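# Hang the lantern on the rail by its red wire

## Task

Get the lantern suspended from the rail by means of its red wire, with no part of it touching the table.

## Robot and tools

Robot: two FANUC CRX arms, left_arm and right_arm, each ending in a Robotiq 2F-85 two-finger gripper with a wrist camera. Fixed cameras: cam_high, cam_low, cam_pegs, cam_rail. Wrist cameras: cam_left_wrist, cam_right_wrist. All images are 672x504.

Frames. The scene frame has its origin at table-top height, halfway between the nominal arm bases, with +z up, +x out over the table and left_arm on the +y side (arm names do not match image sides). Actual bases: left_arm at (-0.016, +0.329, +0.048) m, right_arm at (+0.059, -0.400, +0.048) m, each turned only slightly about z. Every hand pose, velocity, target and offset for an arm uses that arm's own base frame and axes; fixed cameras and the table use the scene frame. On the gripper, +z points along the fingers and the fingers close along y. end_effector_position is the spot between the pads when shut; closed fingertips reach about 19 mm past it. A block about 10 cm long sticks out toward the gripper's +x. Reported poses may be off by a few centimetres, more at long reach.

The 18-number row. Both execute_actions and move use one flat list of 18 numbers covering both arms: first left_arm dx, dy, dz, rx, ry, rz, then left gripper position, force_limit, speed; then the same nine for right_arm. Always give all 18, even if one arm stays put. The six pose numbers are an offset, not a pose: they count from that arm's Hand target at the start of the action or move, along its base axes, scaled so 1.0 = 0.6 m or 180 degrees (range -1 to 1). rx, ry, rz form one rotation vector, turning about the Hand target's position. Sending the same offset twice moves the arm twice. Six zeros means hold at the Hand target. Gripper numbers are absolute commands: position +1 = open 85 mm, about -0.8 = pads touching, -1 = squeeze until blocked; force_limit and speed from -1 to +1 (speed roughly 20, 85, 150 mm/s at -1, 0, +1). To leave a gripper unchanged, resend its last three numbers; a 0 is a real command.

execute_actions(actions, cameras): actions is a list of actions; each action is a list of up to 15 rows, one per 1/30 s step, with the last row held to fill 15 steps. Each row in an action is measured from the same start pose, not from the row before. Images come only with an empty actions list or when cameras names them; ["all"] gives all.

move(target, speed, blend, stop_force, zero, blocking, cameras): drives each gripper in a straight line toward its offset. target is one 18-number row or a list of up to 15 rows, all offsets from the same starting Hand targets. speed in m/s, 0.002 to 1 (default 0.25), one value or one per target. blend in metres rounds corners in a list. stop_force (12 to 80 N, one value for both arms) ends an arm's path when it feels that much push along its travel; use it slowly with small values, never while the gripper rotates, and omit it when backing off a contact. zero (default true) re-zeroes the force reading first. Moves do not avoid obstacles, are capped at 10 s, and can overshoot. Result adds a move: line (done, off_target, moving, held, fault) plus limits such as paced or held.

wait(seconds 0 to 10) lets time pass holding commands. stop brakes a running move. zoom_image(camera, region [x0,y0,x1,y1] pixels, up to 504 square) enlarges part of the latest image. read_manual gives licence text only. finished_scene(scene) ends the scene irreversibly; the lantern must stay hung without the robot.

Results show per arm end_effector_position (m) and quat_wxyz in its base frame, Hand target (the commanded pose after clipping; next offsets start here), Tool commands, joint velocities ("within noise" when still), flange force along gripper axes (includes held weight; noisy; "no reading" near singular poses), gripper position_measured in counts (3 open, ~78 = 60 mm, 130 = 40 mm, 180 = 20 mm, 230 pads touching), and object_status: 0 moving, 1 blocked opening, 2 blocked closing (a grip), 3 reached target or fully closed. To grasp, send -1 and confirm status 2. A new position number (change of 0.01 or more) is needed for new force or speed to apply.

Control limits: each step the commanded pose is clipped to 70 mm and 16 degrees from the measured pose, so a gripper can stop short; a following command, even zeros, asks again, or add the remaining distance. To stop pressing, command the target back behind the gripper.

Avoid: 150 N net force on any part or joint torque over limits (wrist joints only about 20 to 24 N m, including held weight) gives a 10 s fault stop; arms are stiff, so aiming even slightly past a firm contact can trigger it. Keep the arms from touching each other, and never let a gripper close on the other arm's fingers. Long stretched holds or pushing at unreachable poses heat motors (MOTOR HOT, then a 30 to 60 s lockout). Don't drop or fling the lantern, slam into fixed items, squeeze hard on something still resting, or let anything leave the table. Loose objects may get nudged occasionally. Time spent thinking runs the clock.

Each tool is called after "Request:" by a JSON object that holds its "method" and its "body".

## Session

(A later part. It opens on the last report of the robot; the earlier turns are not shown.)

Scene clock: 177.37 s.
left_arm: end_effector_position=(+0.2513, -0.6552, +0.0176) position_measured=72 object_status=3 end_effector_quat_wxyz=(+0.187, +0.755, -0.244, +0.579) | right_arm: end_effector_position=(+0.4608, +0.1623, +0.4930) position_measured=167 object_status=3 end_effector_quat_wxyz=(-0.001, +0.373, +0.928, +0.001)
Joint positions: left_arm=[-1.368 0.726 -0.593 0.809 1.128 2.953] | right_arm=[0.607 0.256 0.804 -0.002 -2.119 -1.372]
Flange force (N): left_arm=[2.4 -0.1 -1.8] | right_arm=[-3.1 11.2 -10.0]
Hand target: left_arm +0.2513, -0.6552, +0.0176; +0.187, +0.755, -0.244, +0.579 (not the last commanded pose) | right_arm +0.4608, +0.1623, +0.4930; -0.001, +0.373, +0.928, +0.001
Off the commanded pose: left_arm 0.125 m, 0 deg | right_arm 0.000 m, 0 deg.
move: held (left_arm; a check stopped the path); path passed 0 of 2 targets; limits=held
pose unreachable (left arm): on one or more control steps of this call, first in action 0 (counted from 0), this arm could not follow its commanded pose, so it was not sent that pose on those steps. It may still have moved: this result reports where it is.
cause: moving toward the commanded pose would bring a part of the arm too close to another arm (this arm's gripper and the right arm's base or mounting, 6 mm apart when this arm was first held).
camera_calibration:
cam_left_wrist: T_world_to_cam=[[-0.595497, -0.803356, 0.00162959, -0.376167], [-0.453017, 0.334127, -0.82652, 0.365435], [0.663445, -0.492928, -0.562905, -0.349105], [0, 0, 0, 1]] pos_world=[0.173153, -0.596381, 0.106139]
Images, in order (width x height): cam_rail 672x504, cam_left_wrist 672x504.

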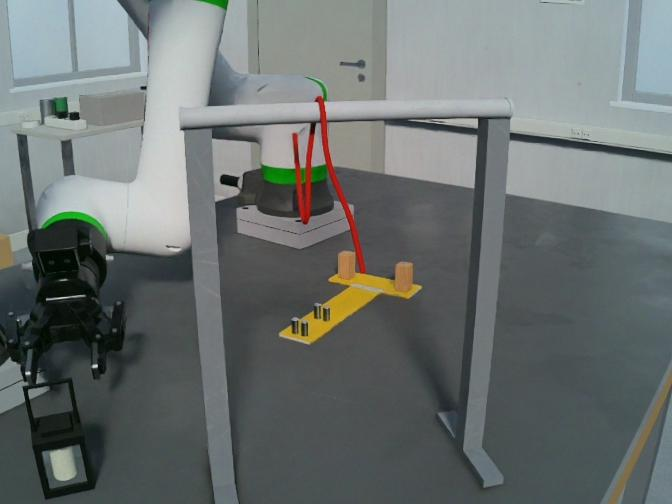

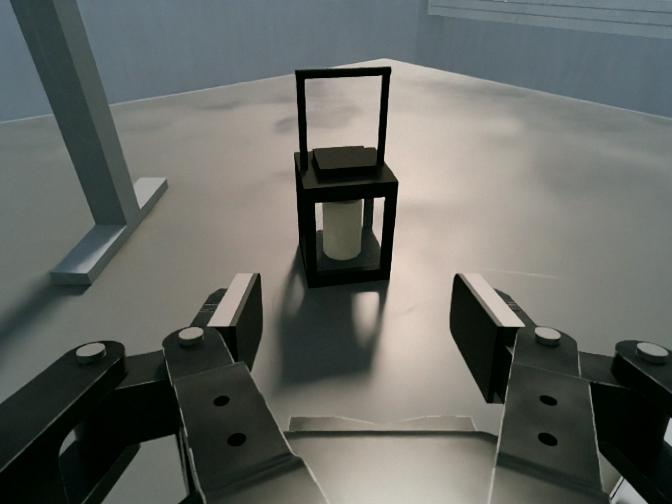

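Request:
{"method": "move", "body": {"target": [[0,0,0.03,0,0,0,0.45,0,0,0,0,0,0,0,0,-0.3,0.2,-1],[0.1,-0.068,0.03,0,0,0,0.45,0,0,0,0,0,0,0,0,-0.3,0.2,-1],[0.1662,-0.1163,-0.02,0,0,0,0.45,0,0,0,0,0,0,0,0,-0.3,0.2,-1]], "speed": 0.09, "stop_force": 15, "cameras": ["cam_left_wrist","cam_rail"]}}

Scene clock: 180.17 s.
left_arm: end_effector_position=(+0.3510, -0.7250, +0.0056) position_measured=72 object_status=3 end_effector_quat_wxyz=(+0.187, +0.755, -0.244, +0.579) | right_arm: end_effector_position=(+0.4608, +0.1623, +0.4930) position_measured=167 object_status=3 end_effector_quat_wxyz=(-0.001, +0.373, +0.928, +0.001)
Joint positions: left_arm=[-1.197 0.858 -0.321 0.676 0.989 2.891] | right_arm=[0.607 0.256 0.804 -0.002 -2.119 -1.372]
Flange force (N): left_arm=[2.3 -1.5 -2.1] | right_arm=[-2.7 10.7 -10.2]
Hand target: left_arm +0.3510, -0.7250, +0.0056; +0.187, +0.755, -0.244, +0.579 | right_arm +0.4608, +0.1623, +0.4930; -0.001, +0.373, +0.928, +0.001
Off the commanded pose: left_arm 0.000 m, 0 deg | right_arm 0.000 m, 0 deg.
move: done
camera_calibration:
cam_left_wrist: T_world_to_cam=[[-0.595497, -0.803356, 0.00162959, -0.372851], [-0.453017, 0.334127, -0.82652, 0.424004], [0.663445, -0.492928, -0.562905, -0.456411], [0, 0, 0, 1]] pos_world=[0.272853, -0.666181, 0.0941391]
Images, in order (width x height): cam_rail 672x504, cam_left_wrist 672x504.

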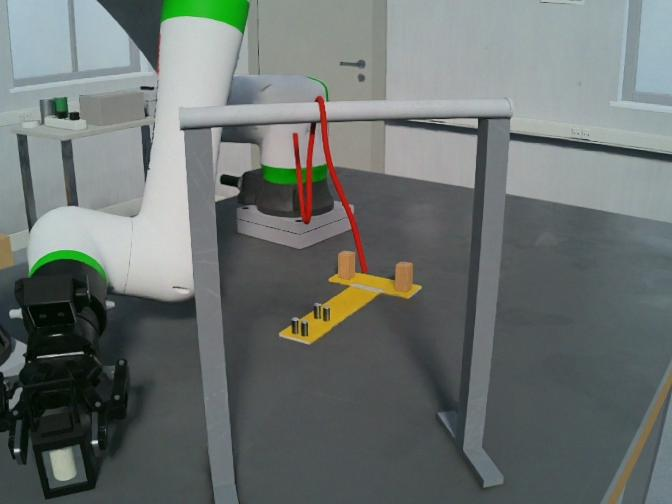

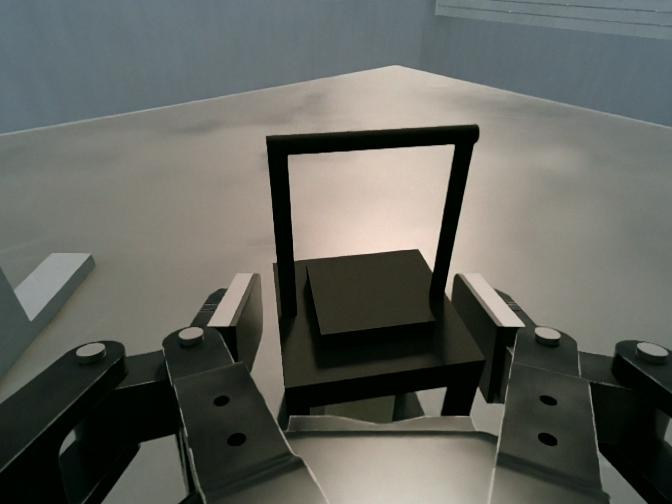

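Request:
{"method": "move", "body": {"target": [[-0.004,-0.0053,0,0,0,0.033,0.45,0,0,0,0,0,0,0,0,-0.3,0.2,-1],[-0.004,-0.0053,-0.026,0,0,0.033,0.45,0,0,0,0,0,0,0,0,-0.3,0.2,-1]], "speed": 0.06, "cameras": ["cam_left_wrist"]}}

Scene clock: 181.53 s.
left_arm: end_effector_position=(+0.3492, -0.7273, +0.0055) position_measured=72 object_status=3 end_effector_quat_wxyz=(+0.165, +0.764, -0.215, +0.586) | right_arm: end_effector_position=(+0.4608, +0.1623, +0.4930) position_measured=167 object_status=3 end_effector_quat_wxyz=(-0.001, +0.373, +0.928, +0.001)
Joint positions: left_arm=[-1.258 0.88 -0.294 0.83 1.021 2.842] | right_arm=[0.607 0.256 0.804 -0.002 -2.119 -1.372]
Flange force (N): left_arm=[2.3 -1.8 -2.1] | right_arm=[-2.9 10.7 -10.6]
Hand target: left_arm +0.3492, -0.7273, +0.0055; +0.165, +0.764, -0.215, +0.586 (not the last commanded pose) | right_arm +0.4608, +0.1623, +0.4930; -0.001, +0.373, +0.928, +0.001
Off the commanded pose: left_arm 0.016 m, 2 deg | right_arm 0.000 m, 0 deg.
move: held (left_arm; a check stopped the path); path passed 0 of 2 targets; limits=held
pose unreachable (left arm): on one or more control steps of this call, first in action 0 (counted from 0), this arm could not follow its commanded pose, so it was not sent that pose on those steps. It may still have moved: this result reports where it is.
cause: moving toward the commanded pose would bring a part of the arm too close to another arm (this arm's gripper and the right arm's base or mounting, 6 mm apart when this arm was first held).
camera_calibration:
cam_left_wrist: T_world_to_cam=[[-0.533017, -0.846103, 0.00170559, -0.428704], [-0.477034, 0.29885, -0.826515, 0.406601], [0.698807, -0.44136, -0.562912, -0.431245], [0, 0, 0, 1]] pos_world=[0.266813, -0.674575, 0.0940396]
Images, in order (width x height): cam_left_wrist 672x504.

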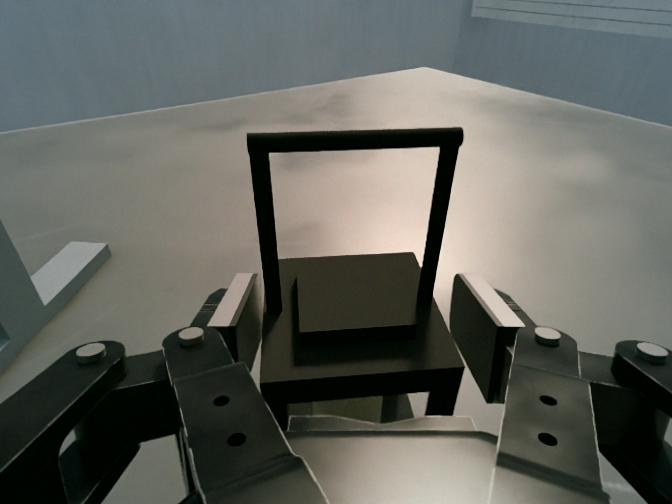

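Request:
{"method": "move", "body": {"target": [[0.018,-0.0066,0,0,0,0,0.36,0,0,0,0,0,0,0,0,-0.3,0.2,-1],[0.018,-0.0066,-0.024,0,0,0,0.36,0,0,0,0,0,0,0,0,-0.3,0.2,-1]], "speed": 0.06, "cameras": ["cam_left_wrist"]}}

Scene clock: 182.77 s.
left_arm: end_effector_position=(+0.3600, -0.7312, +0.0021) position_measured=84 object_status=3 end_effector_quat_wxyz=(+0.165, +0.764, -0.215, +0.585) | right_arm: end_effector_position=(+0.4608, +0.1623, +0.4930) position_measured=167 object_status=3 end_effector_quat_wxyz=(-0.001, +0.373, +0.928, +0.001)
Joint positions: left_arm=[-1.24 0.895 -0.271 0.813 1.009 2.84] | right_arm=[0.607 0.256 0.804 -0.002 -2.119 -1.372]
Flange force (N): left_arm=[2.5 -0.9 -1.1] | right_arm=[-2.7 11.2 -10.6]
Hand target: left_arm +0.3599, -0.7313, +0.0021; +0.165, +0.764, -0.216, +0.585 (not the last commanded pose) | right_arm +0.4608, +0.1623, +0.4930; -0.001, +0.373, +0.928, +0.001
Off the commanded pose: left_arm 0.011 m, 0 deg | right_arm 0.000 m, 0 deg.
move: held (left_arm; a check stopped the path); path passed 1 of 2 targets; limits=held
pose unreachable (left arm): on one or more control steps of this call, first in action 0 (counted from 0), this arm could not follow its commanded pose, so it was not sent that pose on those steps. It may still have moved: this result reports where it is.
cause: moving toward the commanded pose would bring a part of the arm too close to another arm (this arm's gripper and the right arm's base or mounting, 10 mm apart when this arm was first held).
camera_calibration:
cam_left_wrist: T_world_to_cam=[[-0.53325, -0.845956, 0.00156464, -0.426095], [-0.47765, 0.299561, -0.825902, 0.410868], [0.698208, -0.44116, -0.563812, -0.442099], [0, 0, 0, 1]] pos_world=[0.277713, -0.678574, 0.0907425]
Images, in order (width x height): cam_left_wrist 672x504.

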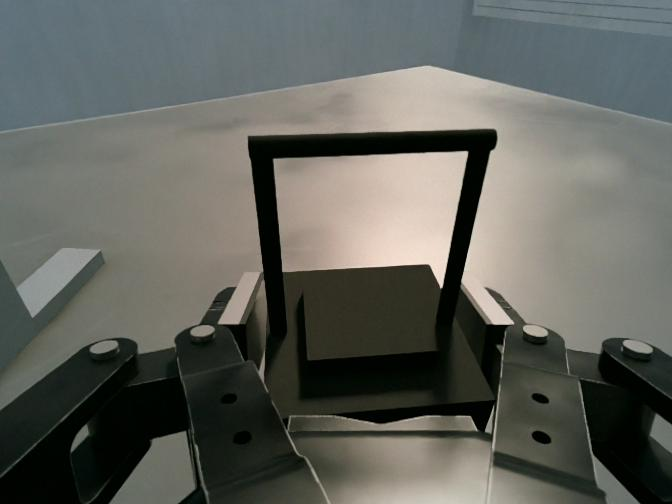

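Request:
{"method": "move", "body": {"target": [[0,0,0,0,0,0,-1,-0.5,-1,0,0,0,0,0,0,-0.3,0.2,-1],[0.01,-0.004,0.09,0,0,0,-1,-0.5,-1,0,0,0,0,0,0,-0.3,0.2,-1],[0.01,-0.004,0.4,0,0,0,-1,-0.5,-1,0,0,0,0,0,0,-0.3,0.2,-1]], "speed": [0.05,0.06,0.12], "cameras": ["cam_left_wrist","cam_right_wrist","cam_rail"]}}

Request:
{"method": "zoom_image", "body": {"camera": "cam_right_wrist", "region": [60, 0, 400, 260]}}

Request:
{"method": "zoom_image", "body": {"camera": "cam_rail", "region": [0, 60, 400, 360]}}

Scene clock: 186.83 s.
left_arm: end_effector_position=(+0.3659, -0.7337, +0.2421) position_measured=109 object_status=2 end_effector_quat_wxyz=(+0.165, +0.764, -0.216, +0.585) | right_arm: end_effector_position=(+0.4608, +0.1623, +0.4930) position_measured=167 object_status=3 end_effector_quat_wxyz=(-0.001, +0.373, +0.928, +0.001)
Joint positions: left_arm=[-1.286 0.501 -0.284 1.112 0.809 2.424] | right_arm=[0.607 0.256 0.804 -0.002 -2.119 -1.372]
Flange force (N): left_arm=[-2.2 -3.5 -2.7] | right_arm=[-3.7 11.0 -10.5]
Hand target: left_arm +0.3659, -0.7337, +0.2421; +0.165, +0.764, -0.216, +0.585 | right_arm +0.4608, +0.1623, +0.4930; -0.001, +0.373, +0.928, +0.001
Off the commanded pose: left_arm 0.000 m, 0 deg | right_arm 0.000 m, 0 deg.
move: done
camera_calibration:
cam_left_wrist: T_world_to_cam=[[-0.533328, -0.845907, 0.00152491, -0.42534], [-0.477696, 0.299689, -0.825828, 0.61265], [0.698117, -0.441165, -0.56392, -0.311834], [0, 0, 0, 1]] pos_world=[0.283512, -0.680973, 0.330743]
cam_right_wrist: T_world_to_cam=[[0.691681, 0.721282, 0.0364475, -0.445252], [0.674789, -0.663432, 0.323291, -0.346229], [0.257365, -0.19902, -0.945597, 0.509222], [0, 0, 0, 1]] pos_world=[0.410548, 0.192799, 0.60968]
Images, in order (width x height): cam_rail 672x504, cam_left_wrist 672x504, cam_right_wrist 672x504.

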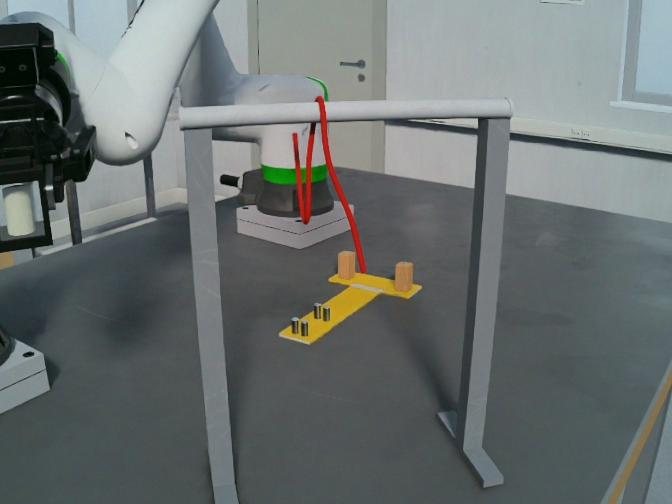

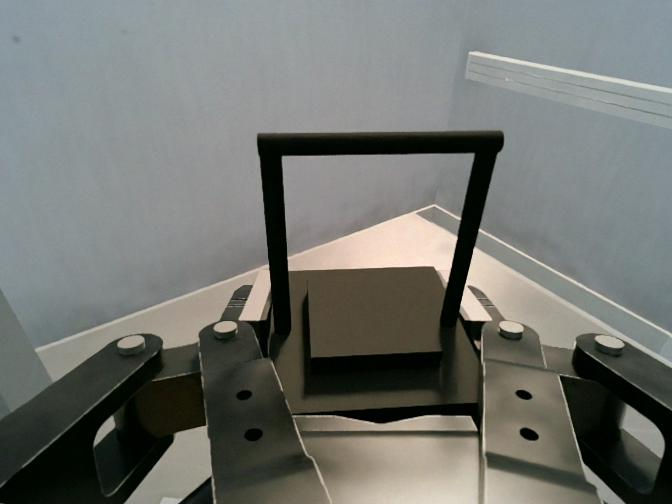

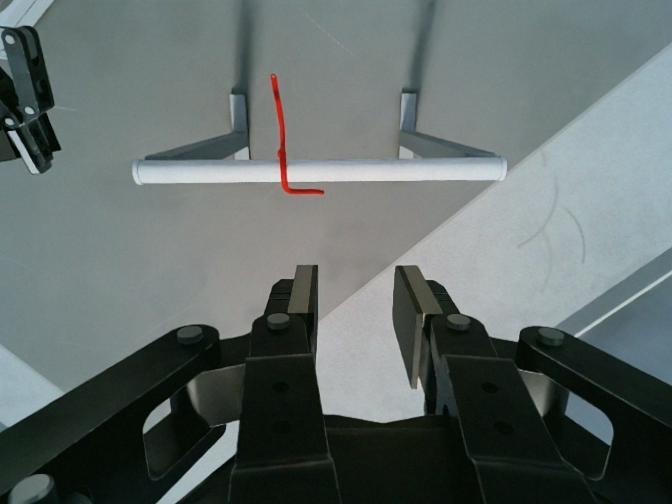

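Scaled by 1.482 from the camera's 672x504 image, which has a finer 960x720 frame.

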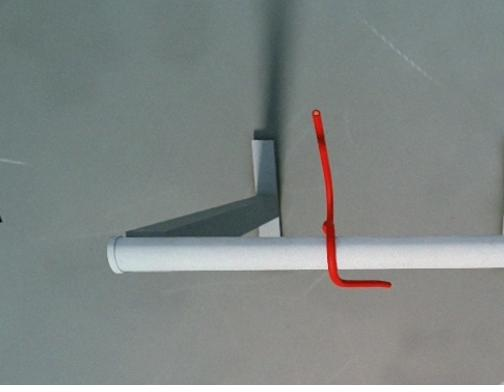

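Scaled by 1.260 from the camera's 672x504 image, which has a finer 960x720 frame.

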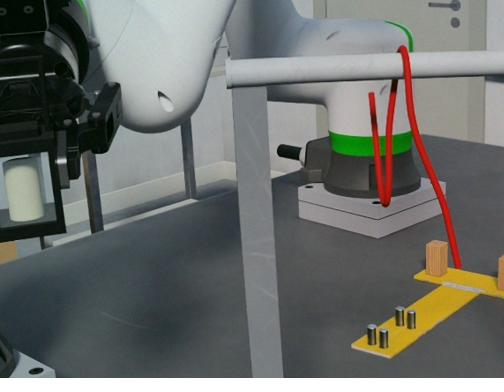

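Request:
{"method": "move", "body": {"target": [[-0.06,0.1,0,0,0,0,-1,-0.5,-1,0,0,0,0,0,0,-0.3,0.2,-1],[-0.03,0.33,-0.04,0,0,-0.07,-1,-0.5,-1,0,0,0,0,0,0,-0.3,0.2,-1],[0.093,0.4,-0.047,0,0,-0.07,-1,-0.5,-1,0,0,0,0,0,0,-0.3,0.2,-1]], "speed": 0.15, "cameras": ["cam_left_wrist","cam_right_wrist","cam_rail"]}}

Request:
{"method": "zoom_image", "body": {"camera": "cam_right_wrist", "region": [160, 0, 480, 260]}}

Request:
{"method": "zoom_image", "body": {"camera": "cam_rail", "region": [150, 60, 450, 300]}}

Scene clock: 192.03 s.
left_arm: end_effector_position=(+0.4217, -0.4937, +0.2139) position_measured=109 object_status=2 end_effector_quat_wxyz=(+0.228, +0.736, -0.298, +0.564) | right_arm: end_effector_position=(+0.4608, +0.1623, +0.4930) position_measured=167 object_status=3 end_effector_quat_wxyz=(-0.001, +0.373, +0.928, +0.001)
Joint positions: left_arm=[-0.6 0.039 -0.599 -0.426 0.403 3.492] | right_arm=[0.607 0.256 0.804 -0.002 -2.119 -1.372]
Flange force (N): left_arm=no reading | right_arm=[-3.6 11.2 -10.5]
Hand target: left_arm +0.4217, -0.4937, +0.2139; +0.228, +0.736, -0.298, +0.564 | right_arm +0.4608, +0.1623, +0.4930; -0.001, +0.373, +0.928, +0.001
Off the commanded pose: left_arm 0.000 m, 0 deg | right_arm 0.000 m, 0 deg.
move: done
camera_calibration:
cam_left_wrist: T_world_to_cam=[[-0.704993, -0.709213, 0.00153258, -0.0526095], [-0.400787, 0.396617, -0.825872, 0.559649], [0.585111, -0.582848, -0.563855, -0.283116], [0, 0, 0, 1]] pos_world=[0.352865, -0.424291, 0.302642]
cam_right_wrist: T_world_to_cam=[[0.691681, 0.721282, 0.0364475, -0.445252], [0.674789, -0.663432, 0.323291, -0.346229], [0.257365, -0.19902, -0.945597, 0.509222], [0, 0, 0, 1]] pos_world=[0.410548, 0.192799, 0.60968]
Images, in order (width x height): cam_rail 672x504, cam_left_wrist 672x504, cam_right_wrist 672x504.

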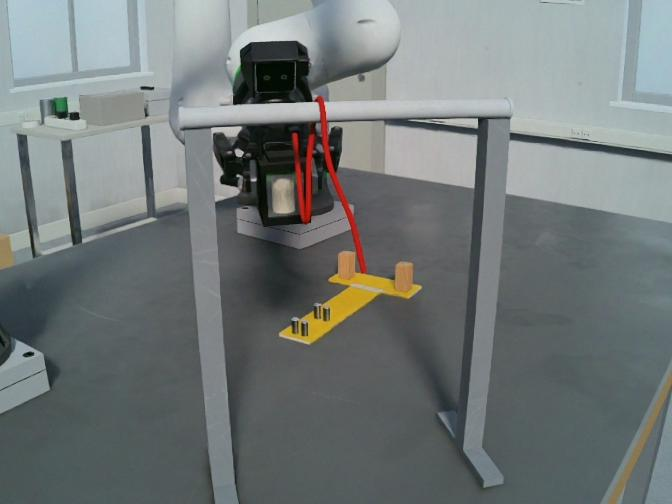

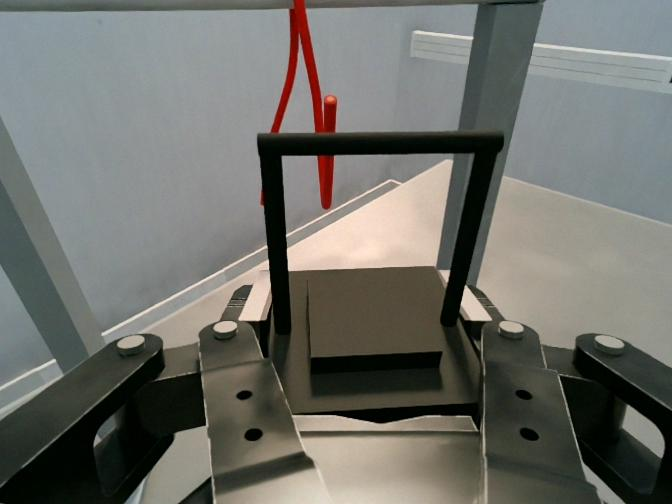

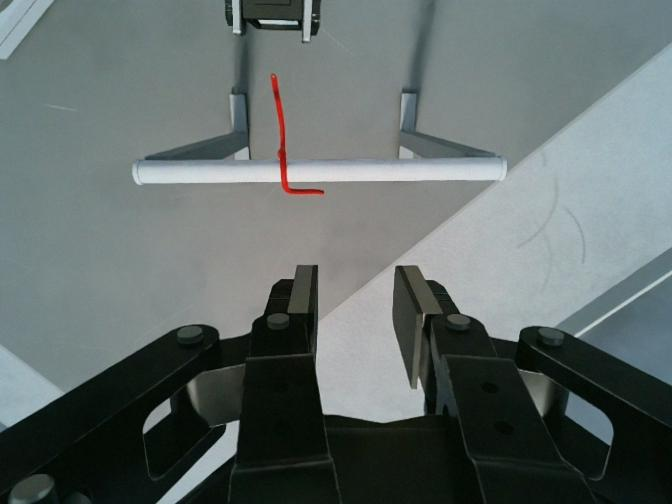

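Scaled by 1.575 from the camera's 672x504 image, which has a finer 960x720 frame.

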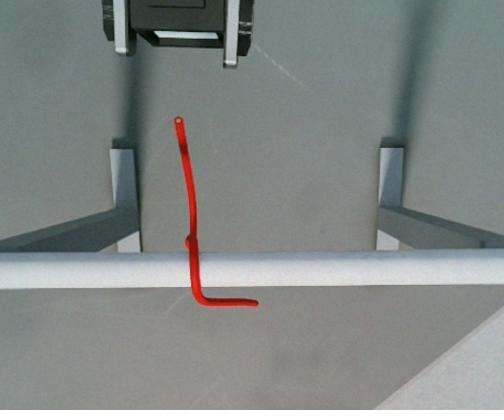

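Scaled by 1.680 from the camera's 672x504 image, which has a finer 960x720 frame.

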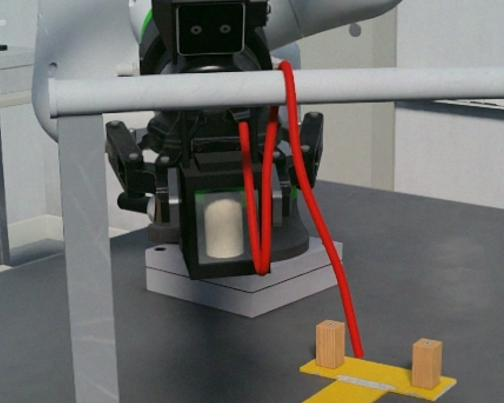

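Request:
{"method": "move", "body": {"target": [0.0,0.003,0.047,0.104,0.13,0,-1,-0.5,-1,0,0,0,0,0,0,-0.3,0.2,-1], "speed": 0.12, "cameras": ["cam_left_wrist","cam_right_wrist","cam_rail"]}}

Request:
{"method": "zoom_image", "body": {"camera": "cam_right_wrist", "region": [160, 0, 480, 260]}}

Request:
{"method": "zoom_image", "body": {"camera": "cam_rail", "region": [150, 60, 450, 300]}}

Scene clock: 195.77 s.
left_arm: end_effector_position=(+0.4217, -0.4919, +0.2421) position_measured=109 object_status=2 end_effector_quat_wxyz=(+0.162, +0.861, -0.333, +0.348) | right_arm: end_effector_position=(+0.4608, +0.1623, +0.4930) position_measured=167 object_status=3 end_effector_quat_wxyz=(-0.001, +0.373, +0.928, +0.001)
Joint positions: left_arm=[-0.605 -0.005 -0.425 0.369 -0.399 2.723] | right_arm=[0.607 0.256 0.804 -0.002 -2.119 -1.372]
Flange force (N): left_arm=[-4.5 0.2 -2.3] | right_arm=[-3.1 10.8 -10.1]
Hand target: left_arm +0.4217, -0.4919, +0.2421; +0.162, +0.861, -0.333, +0.348 | right_arm +0.4608, +0.1623, +0.4930; -0.001, +0.373, +0.928, +0.001
Off the commanded pose: left_arm 0.000 m, 0 deg | right_arm 0.000 m, 0 deg.
move: done
camera_calibration:
cam_left_wrist: T_world_to_cam=[[-0.693175, -0.718666, 0.0550309, -0.0739689], [-0.664388, 0.607484, -0.435376, 0.70246], [0.27946, -0.338354, -0.898565, 0.0640039], [0, 0, 0, 1]] pos_world=[0.397546, -0.458236, 0.367417]
cam_right_wrist: T_world_to_cam=[[0.691681, 0.721282, 0.0364475, -0.445252], [0.674789, -0.663432, 0.323291, -0.346229], [0.257365, -0.19902, -0.945597, 0.509222], [0, 0, 0, 1]] pos_world=[0.410548, 0.192799, 0.60968]
Images, in order (width x height): cam_rail 672x504, cam_left_wrist 672x504, cam_right_wrist 672x504.

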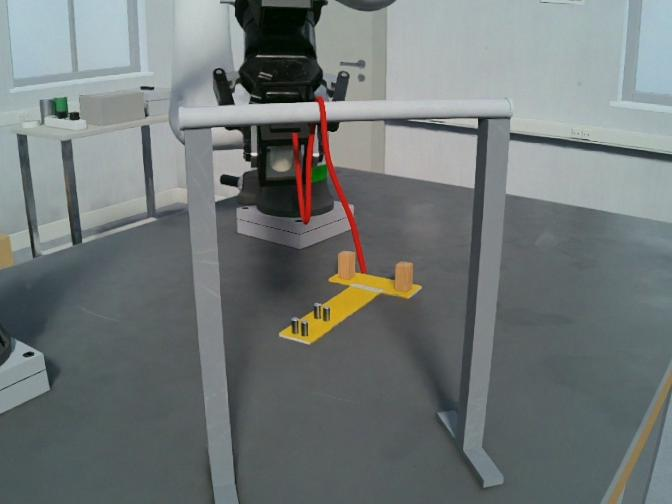

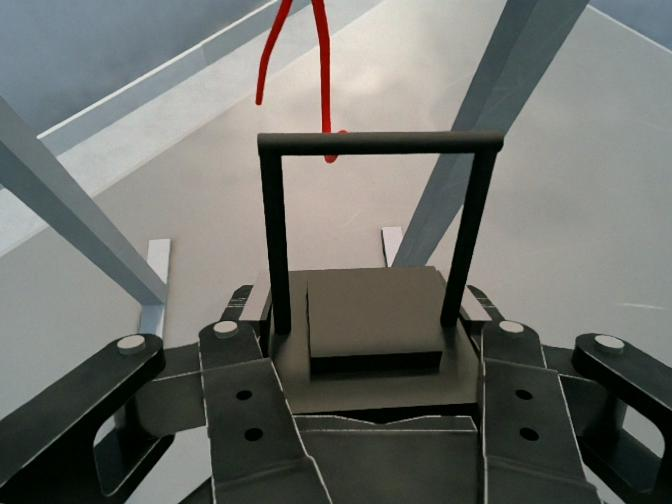

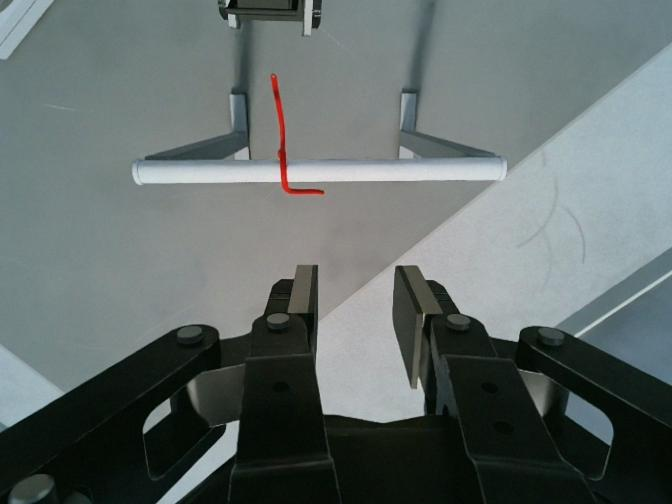

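Scaled by 1.575 from the camera's 672x504 image, which has a finer 960x720 frame.

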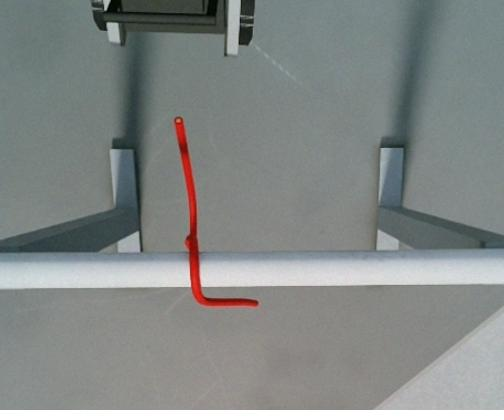

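Scaled by 1.680 from the camera's 672x504 image, which has a finer 960x720 frame.

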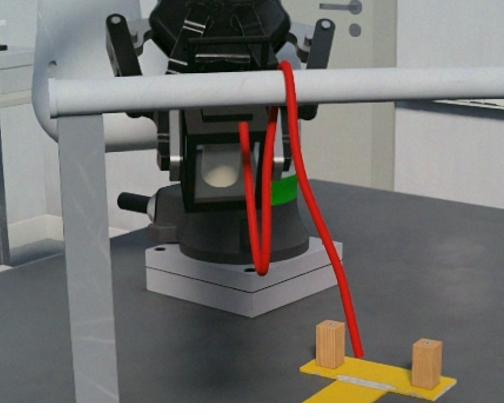

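Request:
{"method": "move", "body": {"target": [0.0735,-0.0735,-0.075,0,0,0,-1,-0.5,-1,0,0,0,0,0,0,-0.3,0.2,-1], "speed": 0.05, "stop_force": 14, "cameras": ["cam_left_wrist","cam_right_wrist","cam_rail"]}}

Request:
{"method": "zoom_image", "body": {"camera": "cam_right_wrist", "region": [160, 0, 480, 260]}}

Request:
{"method": "zoom_image", "body": {"camera": "cam_rail", "region": [200, 80, 400, 260]}}

Request:
{"method": "zoom_image", "body": {"camera": "cam_left_wrist", "region": [200, 0, 560, 360]}}

Scene clock: 197.27 s.
left_arm: end_effector_position=(+0.4404, -0.5106, +0.2231) position_measured=109 object_status=2 end_effector_quat_wxyz=(+0.162, +0.861, -0.333, +0.348) | right_arm: end_effector_position=(+0.4608, +0.1623, +0.4930) position_measured=167 object_status=3 end_effector_quat_wxyz=(-0.001, +0.373, +0.928, +0.001)
Joint positions: left_arm=[-0.618 0.077 -0.393 0.394 -0.347 2.703] | right_arm=[0.607 0.256 0.804 -0.002 -2.119 -1.372]
Flange force (N): left_arm=no reading | right_arm=[-3.4 11.2 -11.0]
Hand target: left_arm +0.4404, -0.5106, +0.2230; +0.162, +0.861, -0.333, +0.348 (not the last commanded pose) | right_arm +0.4608, +0.1623, +0.4930; -0.001, +0.373, +0.928, +0.001
Off the commanded pose: left_arm 0.044 m, 0 deg | right_arm 0.000 m, 0 deg.
move: given up (left_arm; no force reading, so stop_force could not act: that arm's path ended)
camera_calibration:
cam_left_wrist: T_world_to_cam=[[-0.693175, -0.718666, 0.0550309, -0.0734664], [-0.664388, 0.607484, -0.435376, 0.717989], [0.27946, -0.338354, -0.898565, 0.0352544], [0, 0, 0, 1]] pos_world=[0.416246, -0.477036, 0.348317]
cam_right_wrist: T_world_to_cam=[[0.691681, 0.721282, 0.0364475, -0.445252], [0.674789, -0.663432, 0.323291, -0.346229], [0.257365, -0.19902, -0.945597, 0.509222], [0, 0, 0, 1]] pos_world=[0.410548, 0.192799, 0.60968]
Images, in order (width x height): cam_rail 672x504, cam_left_wrist 672x504, cam_right_wrist 672x504.

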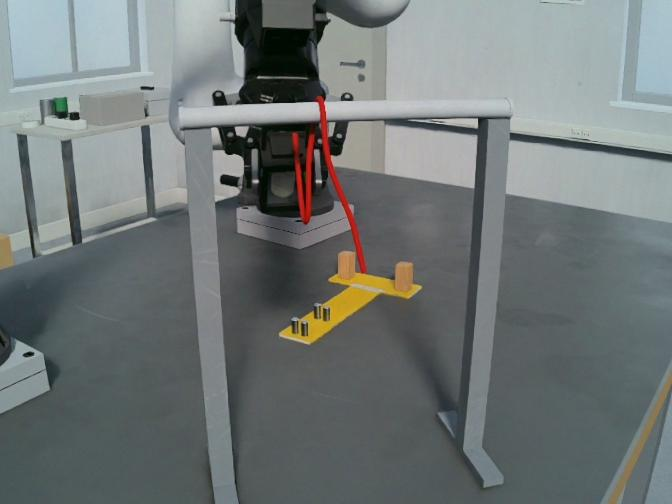

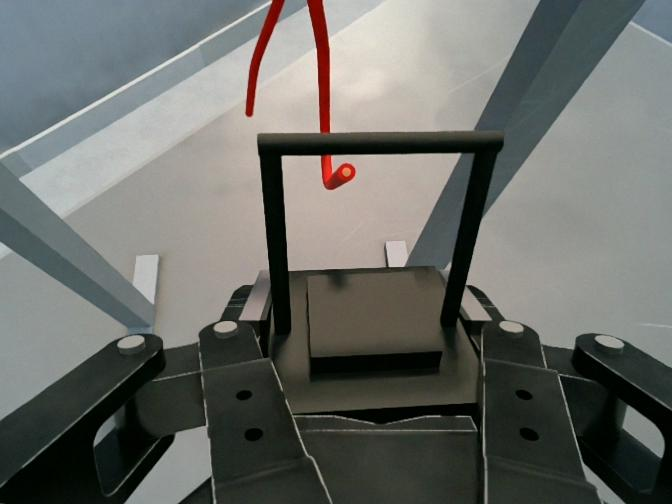

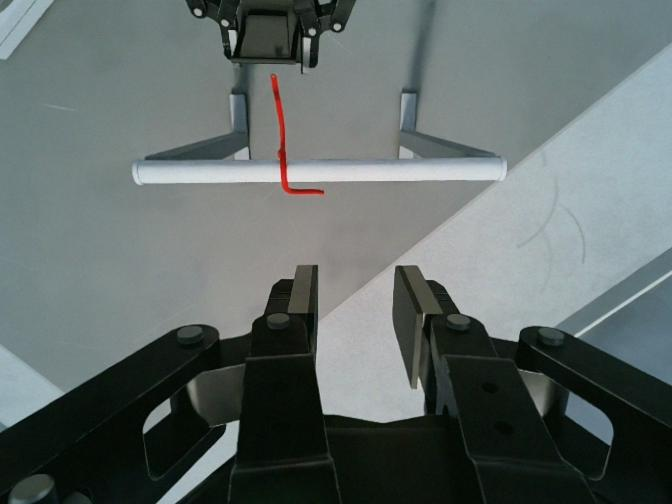

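Scaled by 1.575 from the camera's 672x504 image, which has a finer 960x720 frame.

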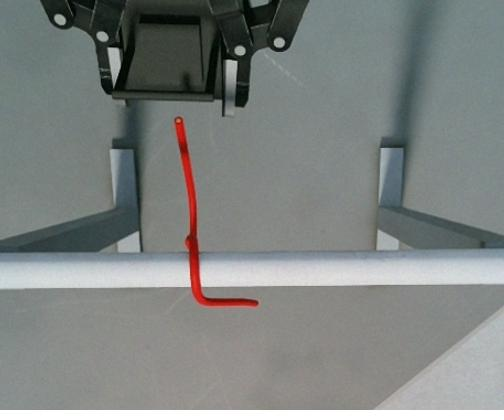

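Scaled by 2.520 from the camera's 672x504 image, which has a finer 960x720 frame.

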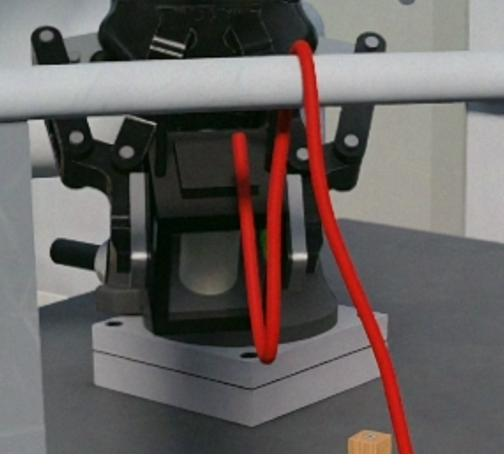

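Scaled by 1.400 from the camera's 672x504 image, which has a finer 960x720 frame.

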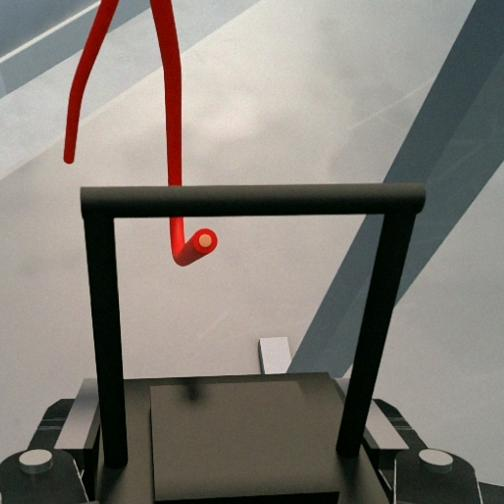

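Request:
{"method": "move", "body": {"target": [[0.025,-0.022,-0.012,0,0,0,-1,-0.5,-1,0,0,0,0,0,0,-0.3,0.2,-1],[0.049,-0.039,-0.0525,0,0,0,-1,-0.5,-1,0,0,0,0,0,0,-0.3,0.2,-1]], "speed": 0.05, "cameras": ["cam_left_wrist","cam_right_wrist","cam_rail"]}}

Request:
{"method": "zoom_image", "body": {"camera": "cam_rail", "region": [200, 80, 400, 260]}}

Request:
{"method": "zoom_image", "body": {"camera": "cam_left_wrist", "region": [200, 0, 560, 360]}}

Scene clock: 199.37 s.
left_arm: end_effector_position=(+0.4698, -0.5340, +0.1915) position_measured=109 object_status=2 end_effector_quat_wxyz=(+0.162, +0.861, -0.333, +0.348) | right_arm: end_effector_position=(+0.4608, +0.1623, +0.4930) position_measured=167 object_status=3 end_effector_quat_wxyz=(-0.001, +0.373, +0.928, +0.001)
Joint positions: left_arm=[-0.632 0.195 -0.359 0.477 -0.266 2.623] | right_arm=[0.607 0.256 0.804 -0.002 -2.119 -1.372]
Flange force (N): left_arm=no reading | right_arm=[-3.0 11.8 -10.3]
Hand target: left_arm +0.4698, -0.5340, +0.1915; +0.162, +0.861, -0.333, +0.348 | right_arm +0.4608, +0.1623, +0.4930; -0.001, +0.373, +0.928, +0.001
Off the commanded pose: left_arm 0.000 m, 0 deg | right_arm 0.000 m, 0 deg.
move: done
camera_calibration:
cam_left_wrist: T_world_to_cam=[[-0.693175, -0.718666, 0.0550309, -0.0681703], [-0.664388, 0.607484, -0.435376, 0.738023], [0.27946, -0.338354, -0.898565, -0.00918404], [0, 0, 0, 1]] pos_world=[0.445646, -0.500436, 0.316817]
cam_right_wrist: T_world_to_cam=[[0.691681, 0.721282, 0.0364475, -0.445252], [0.674789, -0.663432, 0.323291, -0.346229], [0.257365, -0.19902, -0.945597, 0.509222], [0, 0, 0, 1]] pos_world=[0.410548, 0.192799, 0.60968]
Images, in order (width x height): cam_rail 672x504, cam_left_wrist 672x504, cam_right_wrist 672x504.

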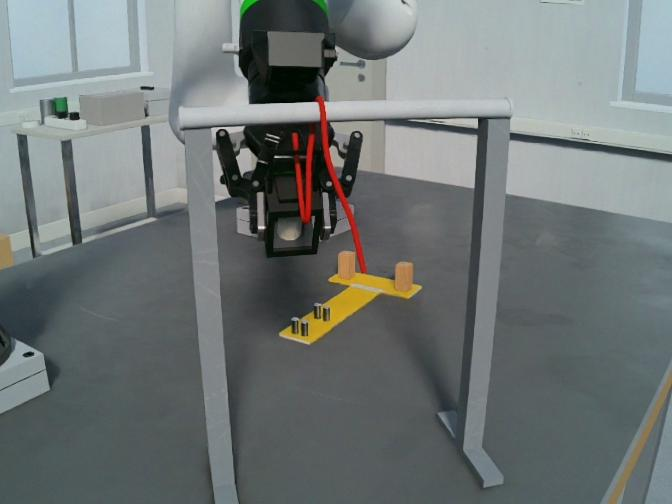

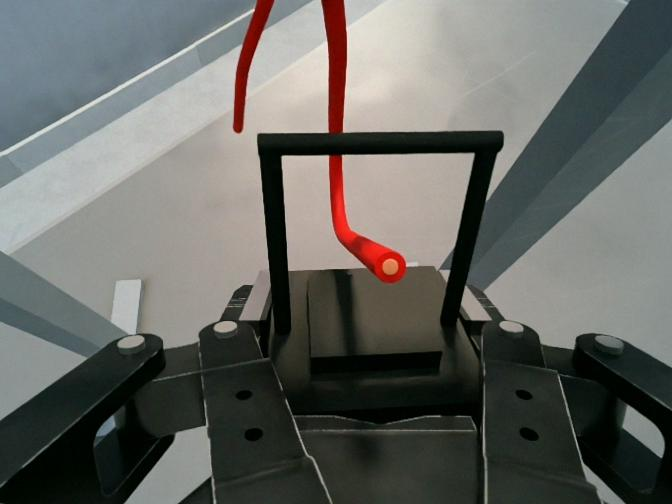

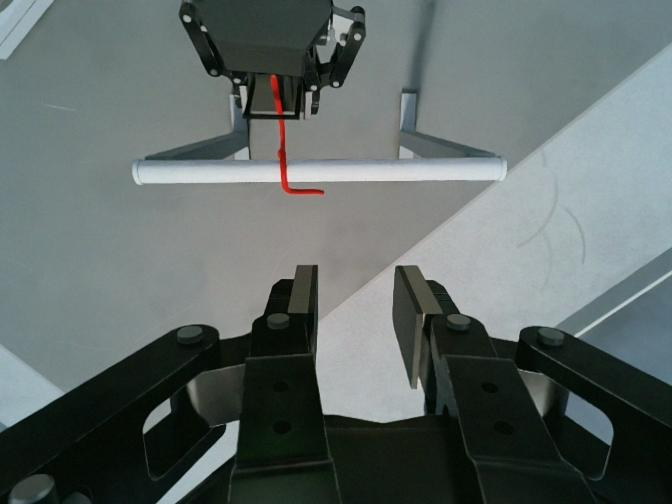

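Scaled by 2.520 from the camera's 672x504 image, which has a finer 960x720 frame.

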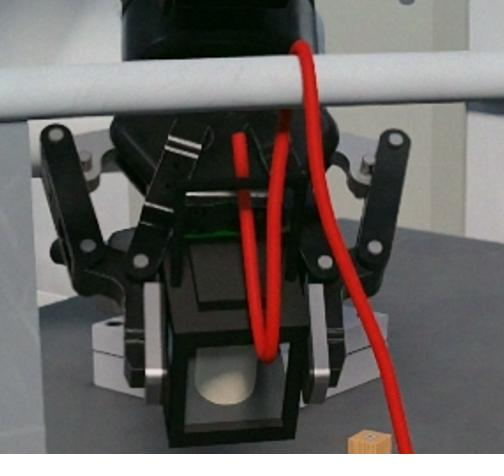

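Scaled by 1.400 from the camera's 672x504 image, which has a finer 960x720 frame.

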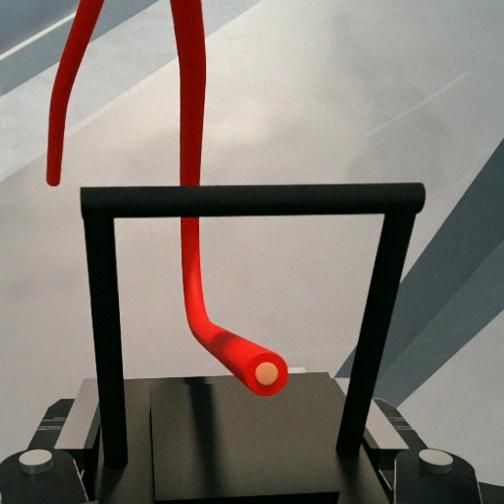

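Request:
{"method": "move", "body": {"target": [[0.0458,-0.0332,-0.059,-0.052,-0.065,0,-1,-0.5,-1,0,0,0,0,0,0,-0.3,0.2,-1]], "speed": 0.05, "cameras": ["cam_left_wrist","cam_right_wrist","cam_rail"]}}

Request:
{"method": "zoom_image", "body": {"camera": "cam_rail", "region": [200, 80, 400, 260]}}

Request:
{"method": "zoom_image", "body": {"camera": "cam_left_wrist", "region": [200, 0, 560, 360]}}

Scene clock: 204.17 s.
left_arm: end_effector_position=(+0.4970, -0.5541, +0.1559) position_measured=109 object_status=2 end_effector_quat_wxyz=(+0.172, +0.805, -0.299, +0.482) | right_arm: end_effector_position=(+0.4608, +0.1623, +0.4930) position_measured=167 object_status=3 end_effector_quat_wxyz=(-0.001, +0.373, +0.928, +0.001)
Joint positions: left_arm=[-0.666 0.301 -0.26 -0.402 0.071 3.514] | right_arm=[0.607 0.256 0.804 -0.002 -2.119 -1.372]
Flange force (N): left_arm=no reading | right_arm=[-2.9 10.5 -10.1]
Hand target: left_arm +0.4973, -0.5539, +0.1561; +0.196, +0.806, -0.318, +0.460 | right_arm +0.4608, +0.1623, +0.4930; -0.001, +0.373, +0.928, +0.001
Off the commanded pose: left_arm 0.000 m, 4 deg | right_arm 0.000 m, 0 deg.
move: off_target (left_arm)
camera_calibration:
cam_left_wrist: T_world_to_cam=[[-0.65685, -0.753987, -0.00722335, -0.0896824], [-0.553986, 0.48907, -0.673729, 0.669528], [0.511515, -0.438537, -0.738943, -0.251401], [0, 0, 0, 1]] pos_world=[0.440597, -0.505314, 0.264662]
cam_right_wrist: T_world_to_cam=[[0.691681, 0.721282, 0.0364475, -0.445252], [0.674789, -0.663432, 0.323291, -0.346229], [0.257365, -0.19902, -0.945597, 0.509222], [0, 0, 0, 1]] pos_world=[0.410548, 0.192799, 0.60968]
Images, in order (width x height): cam_rail 672x504, cam_left_wrist 672x504, cam_right_wrist 672x504.

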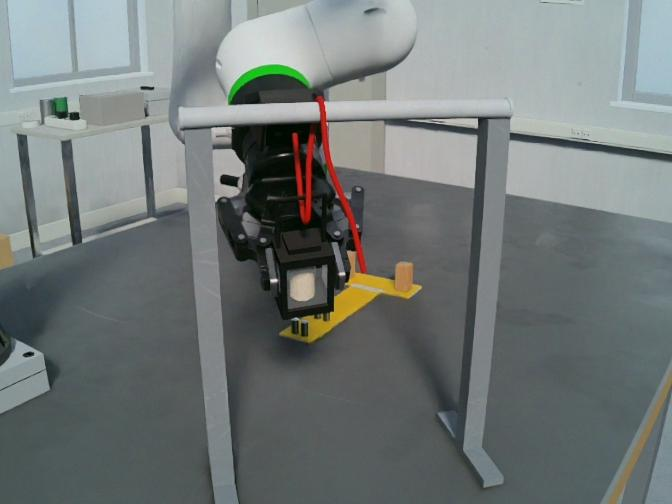

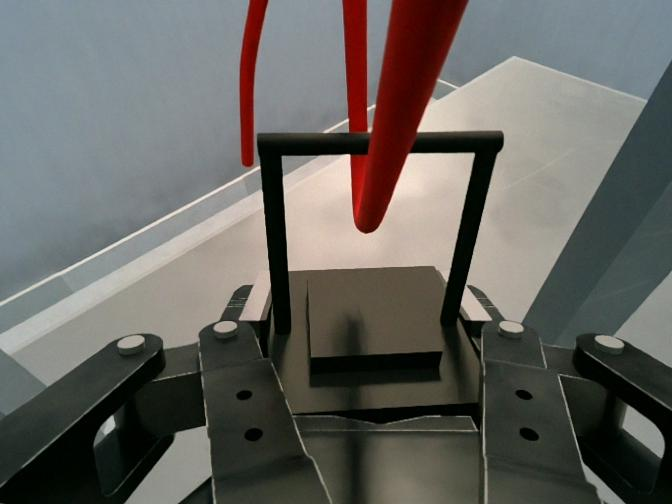

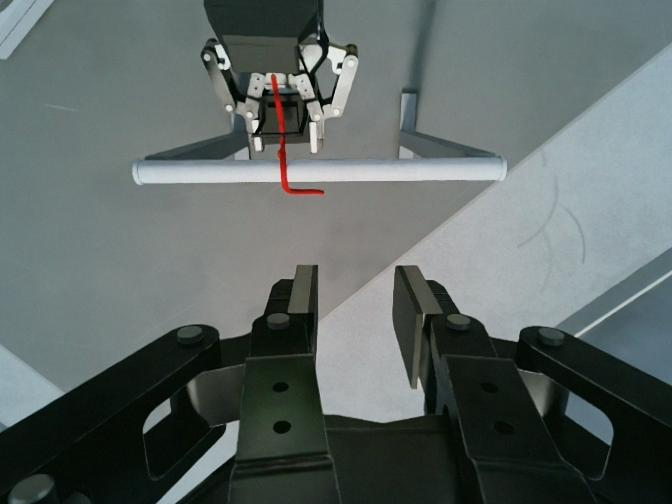

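Scaled by 2.520 from the camera's 672x504 image, which has a finer 960x720 frame.

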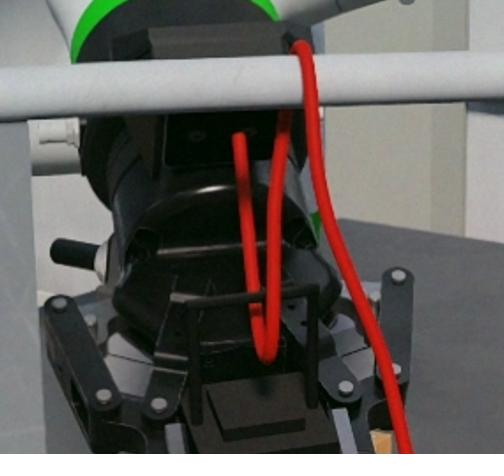

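Scaled by 1.400 from the camera's 672x504 image, which has a finer 960x720 frame.

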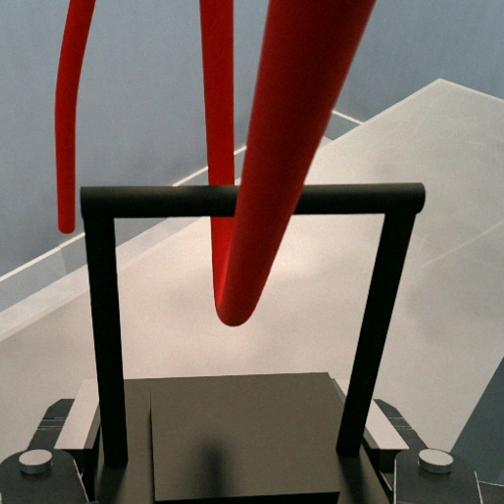

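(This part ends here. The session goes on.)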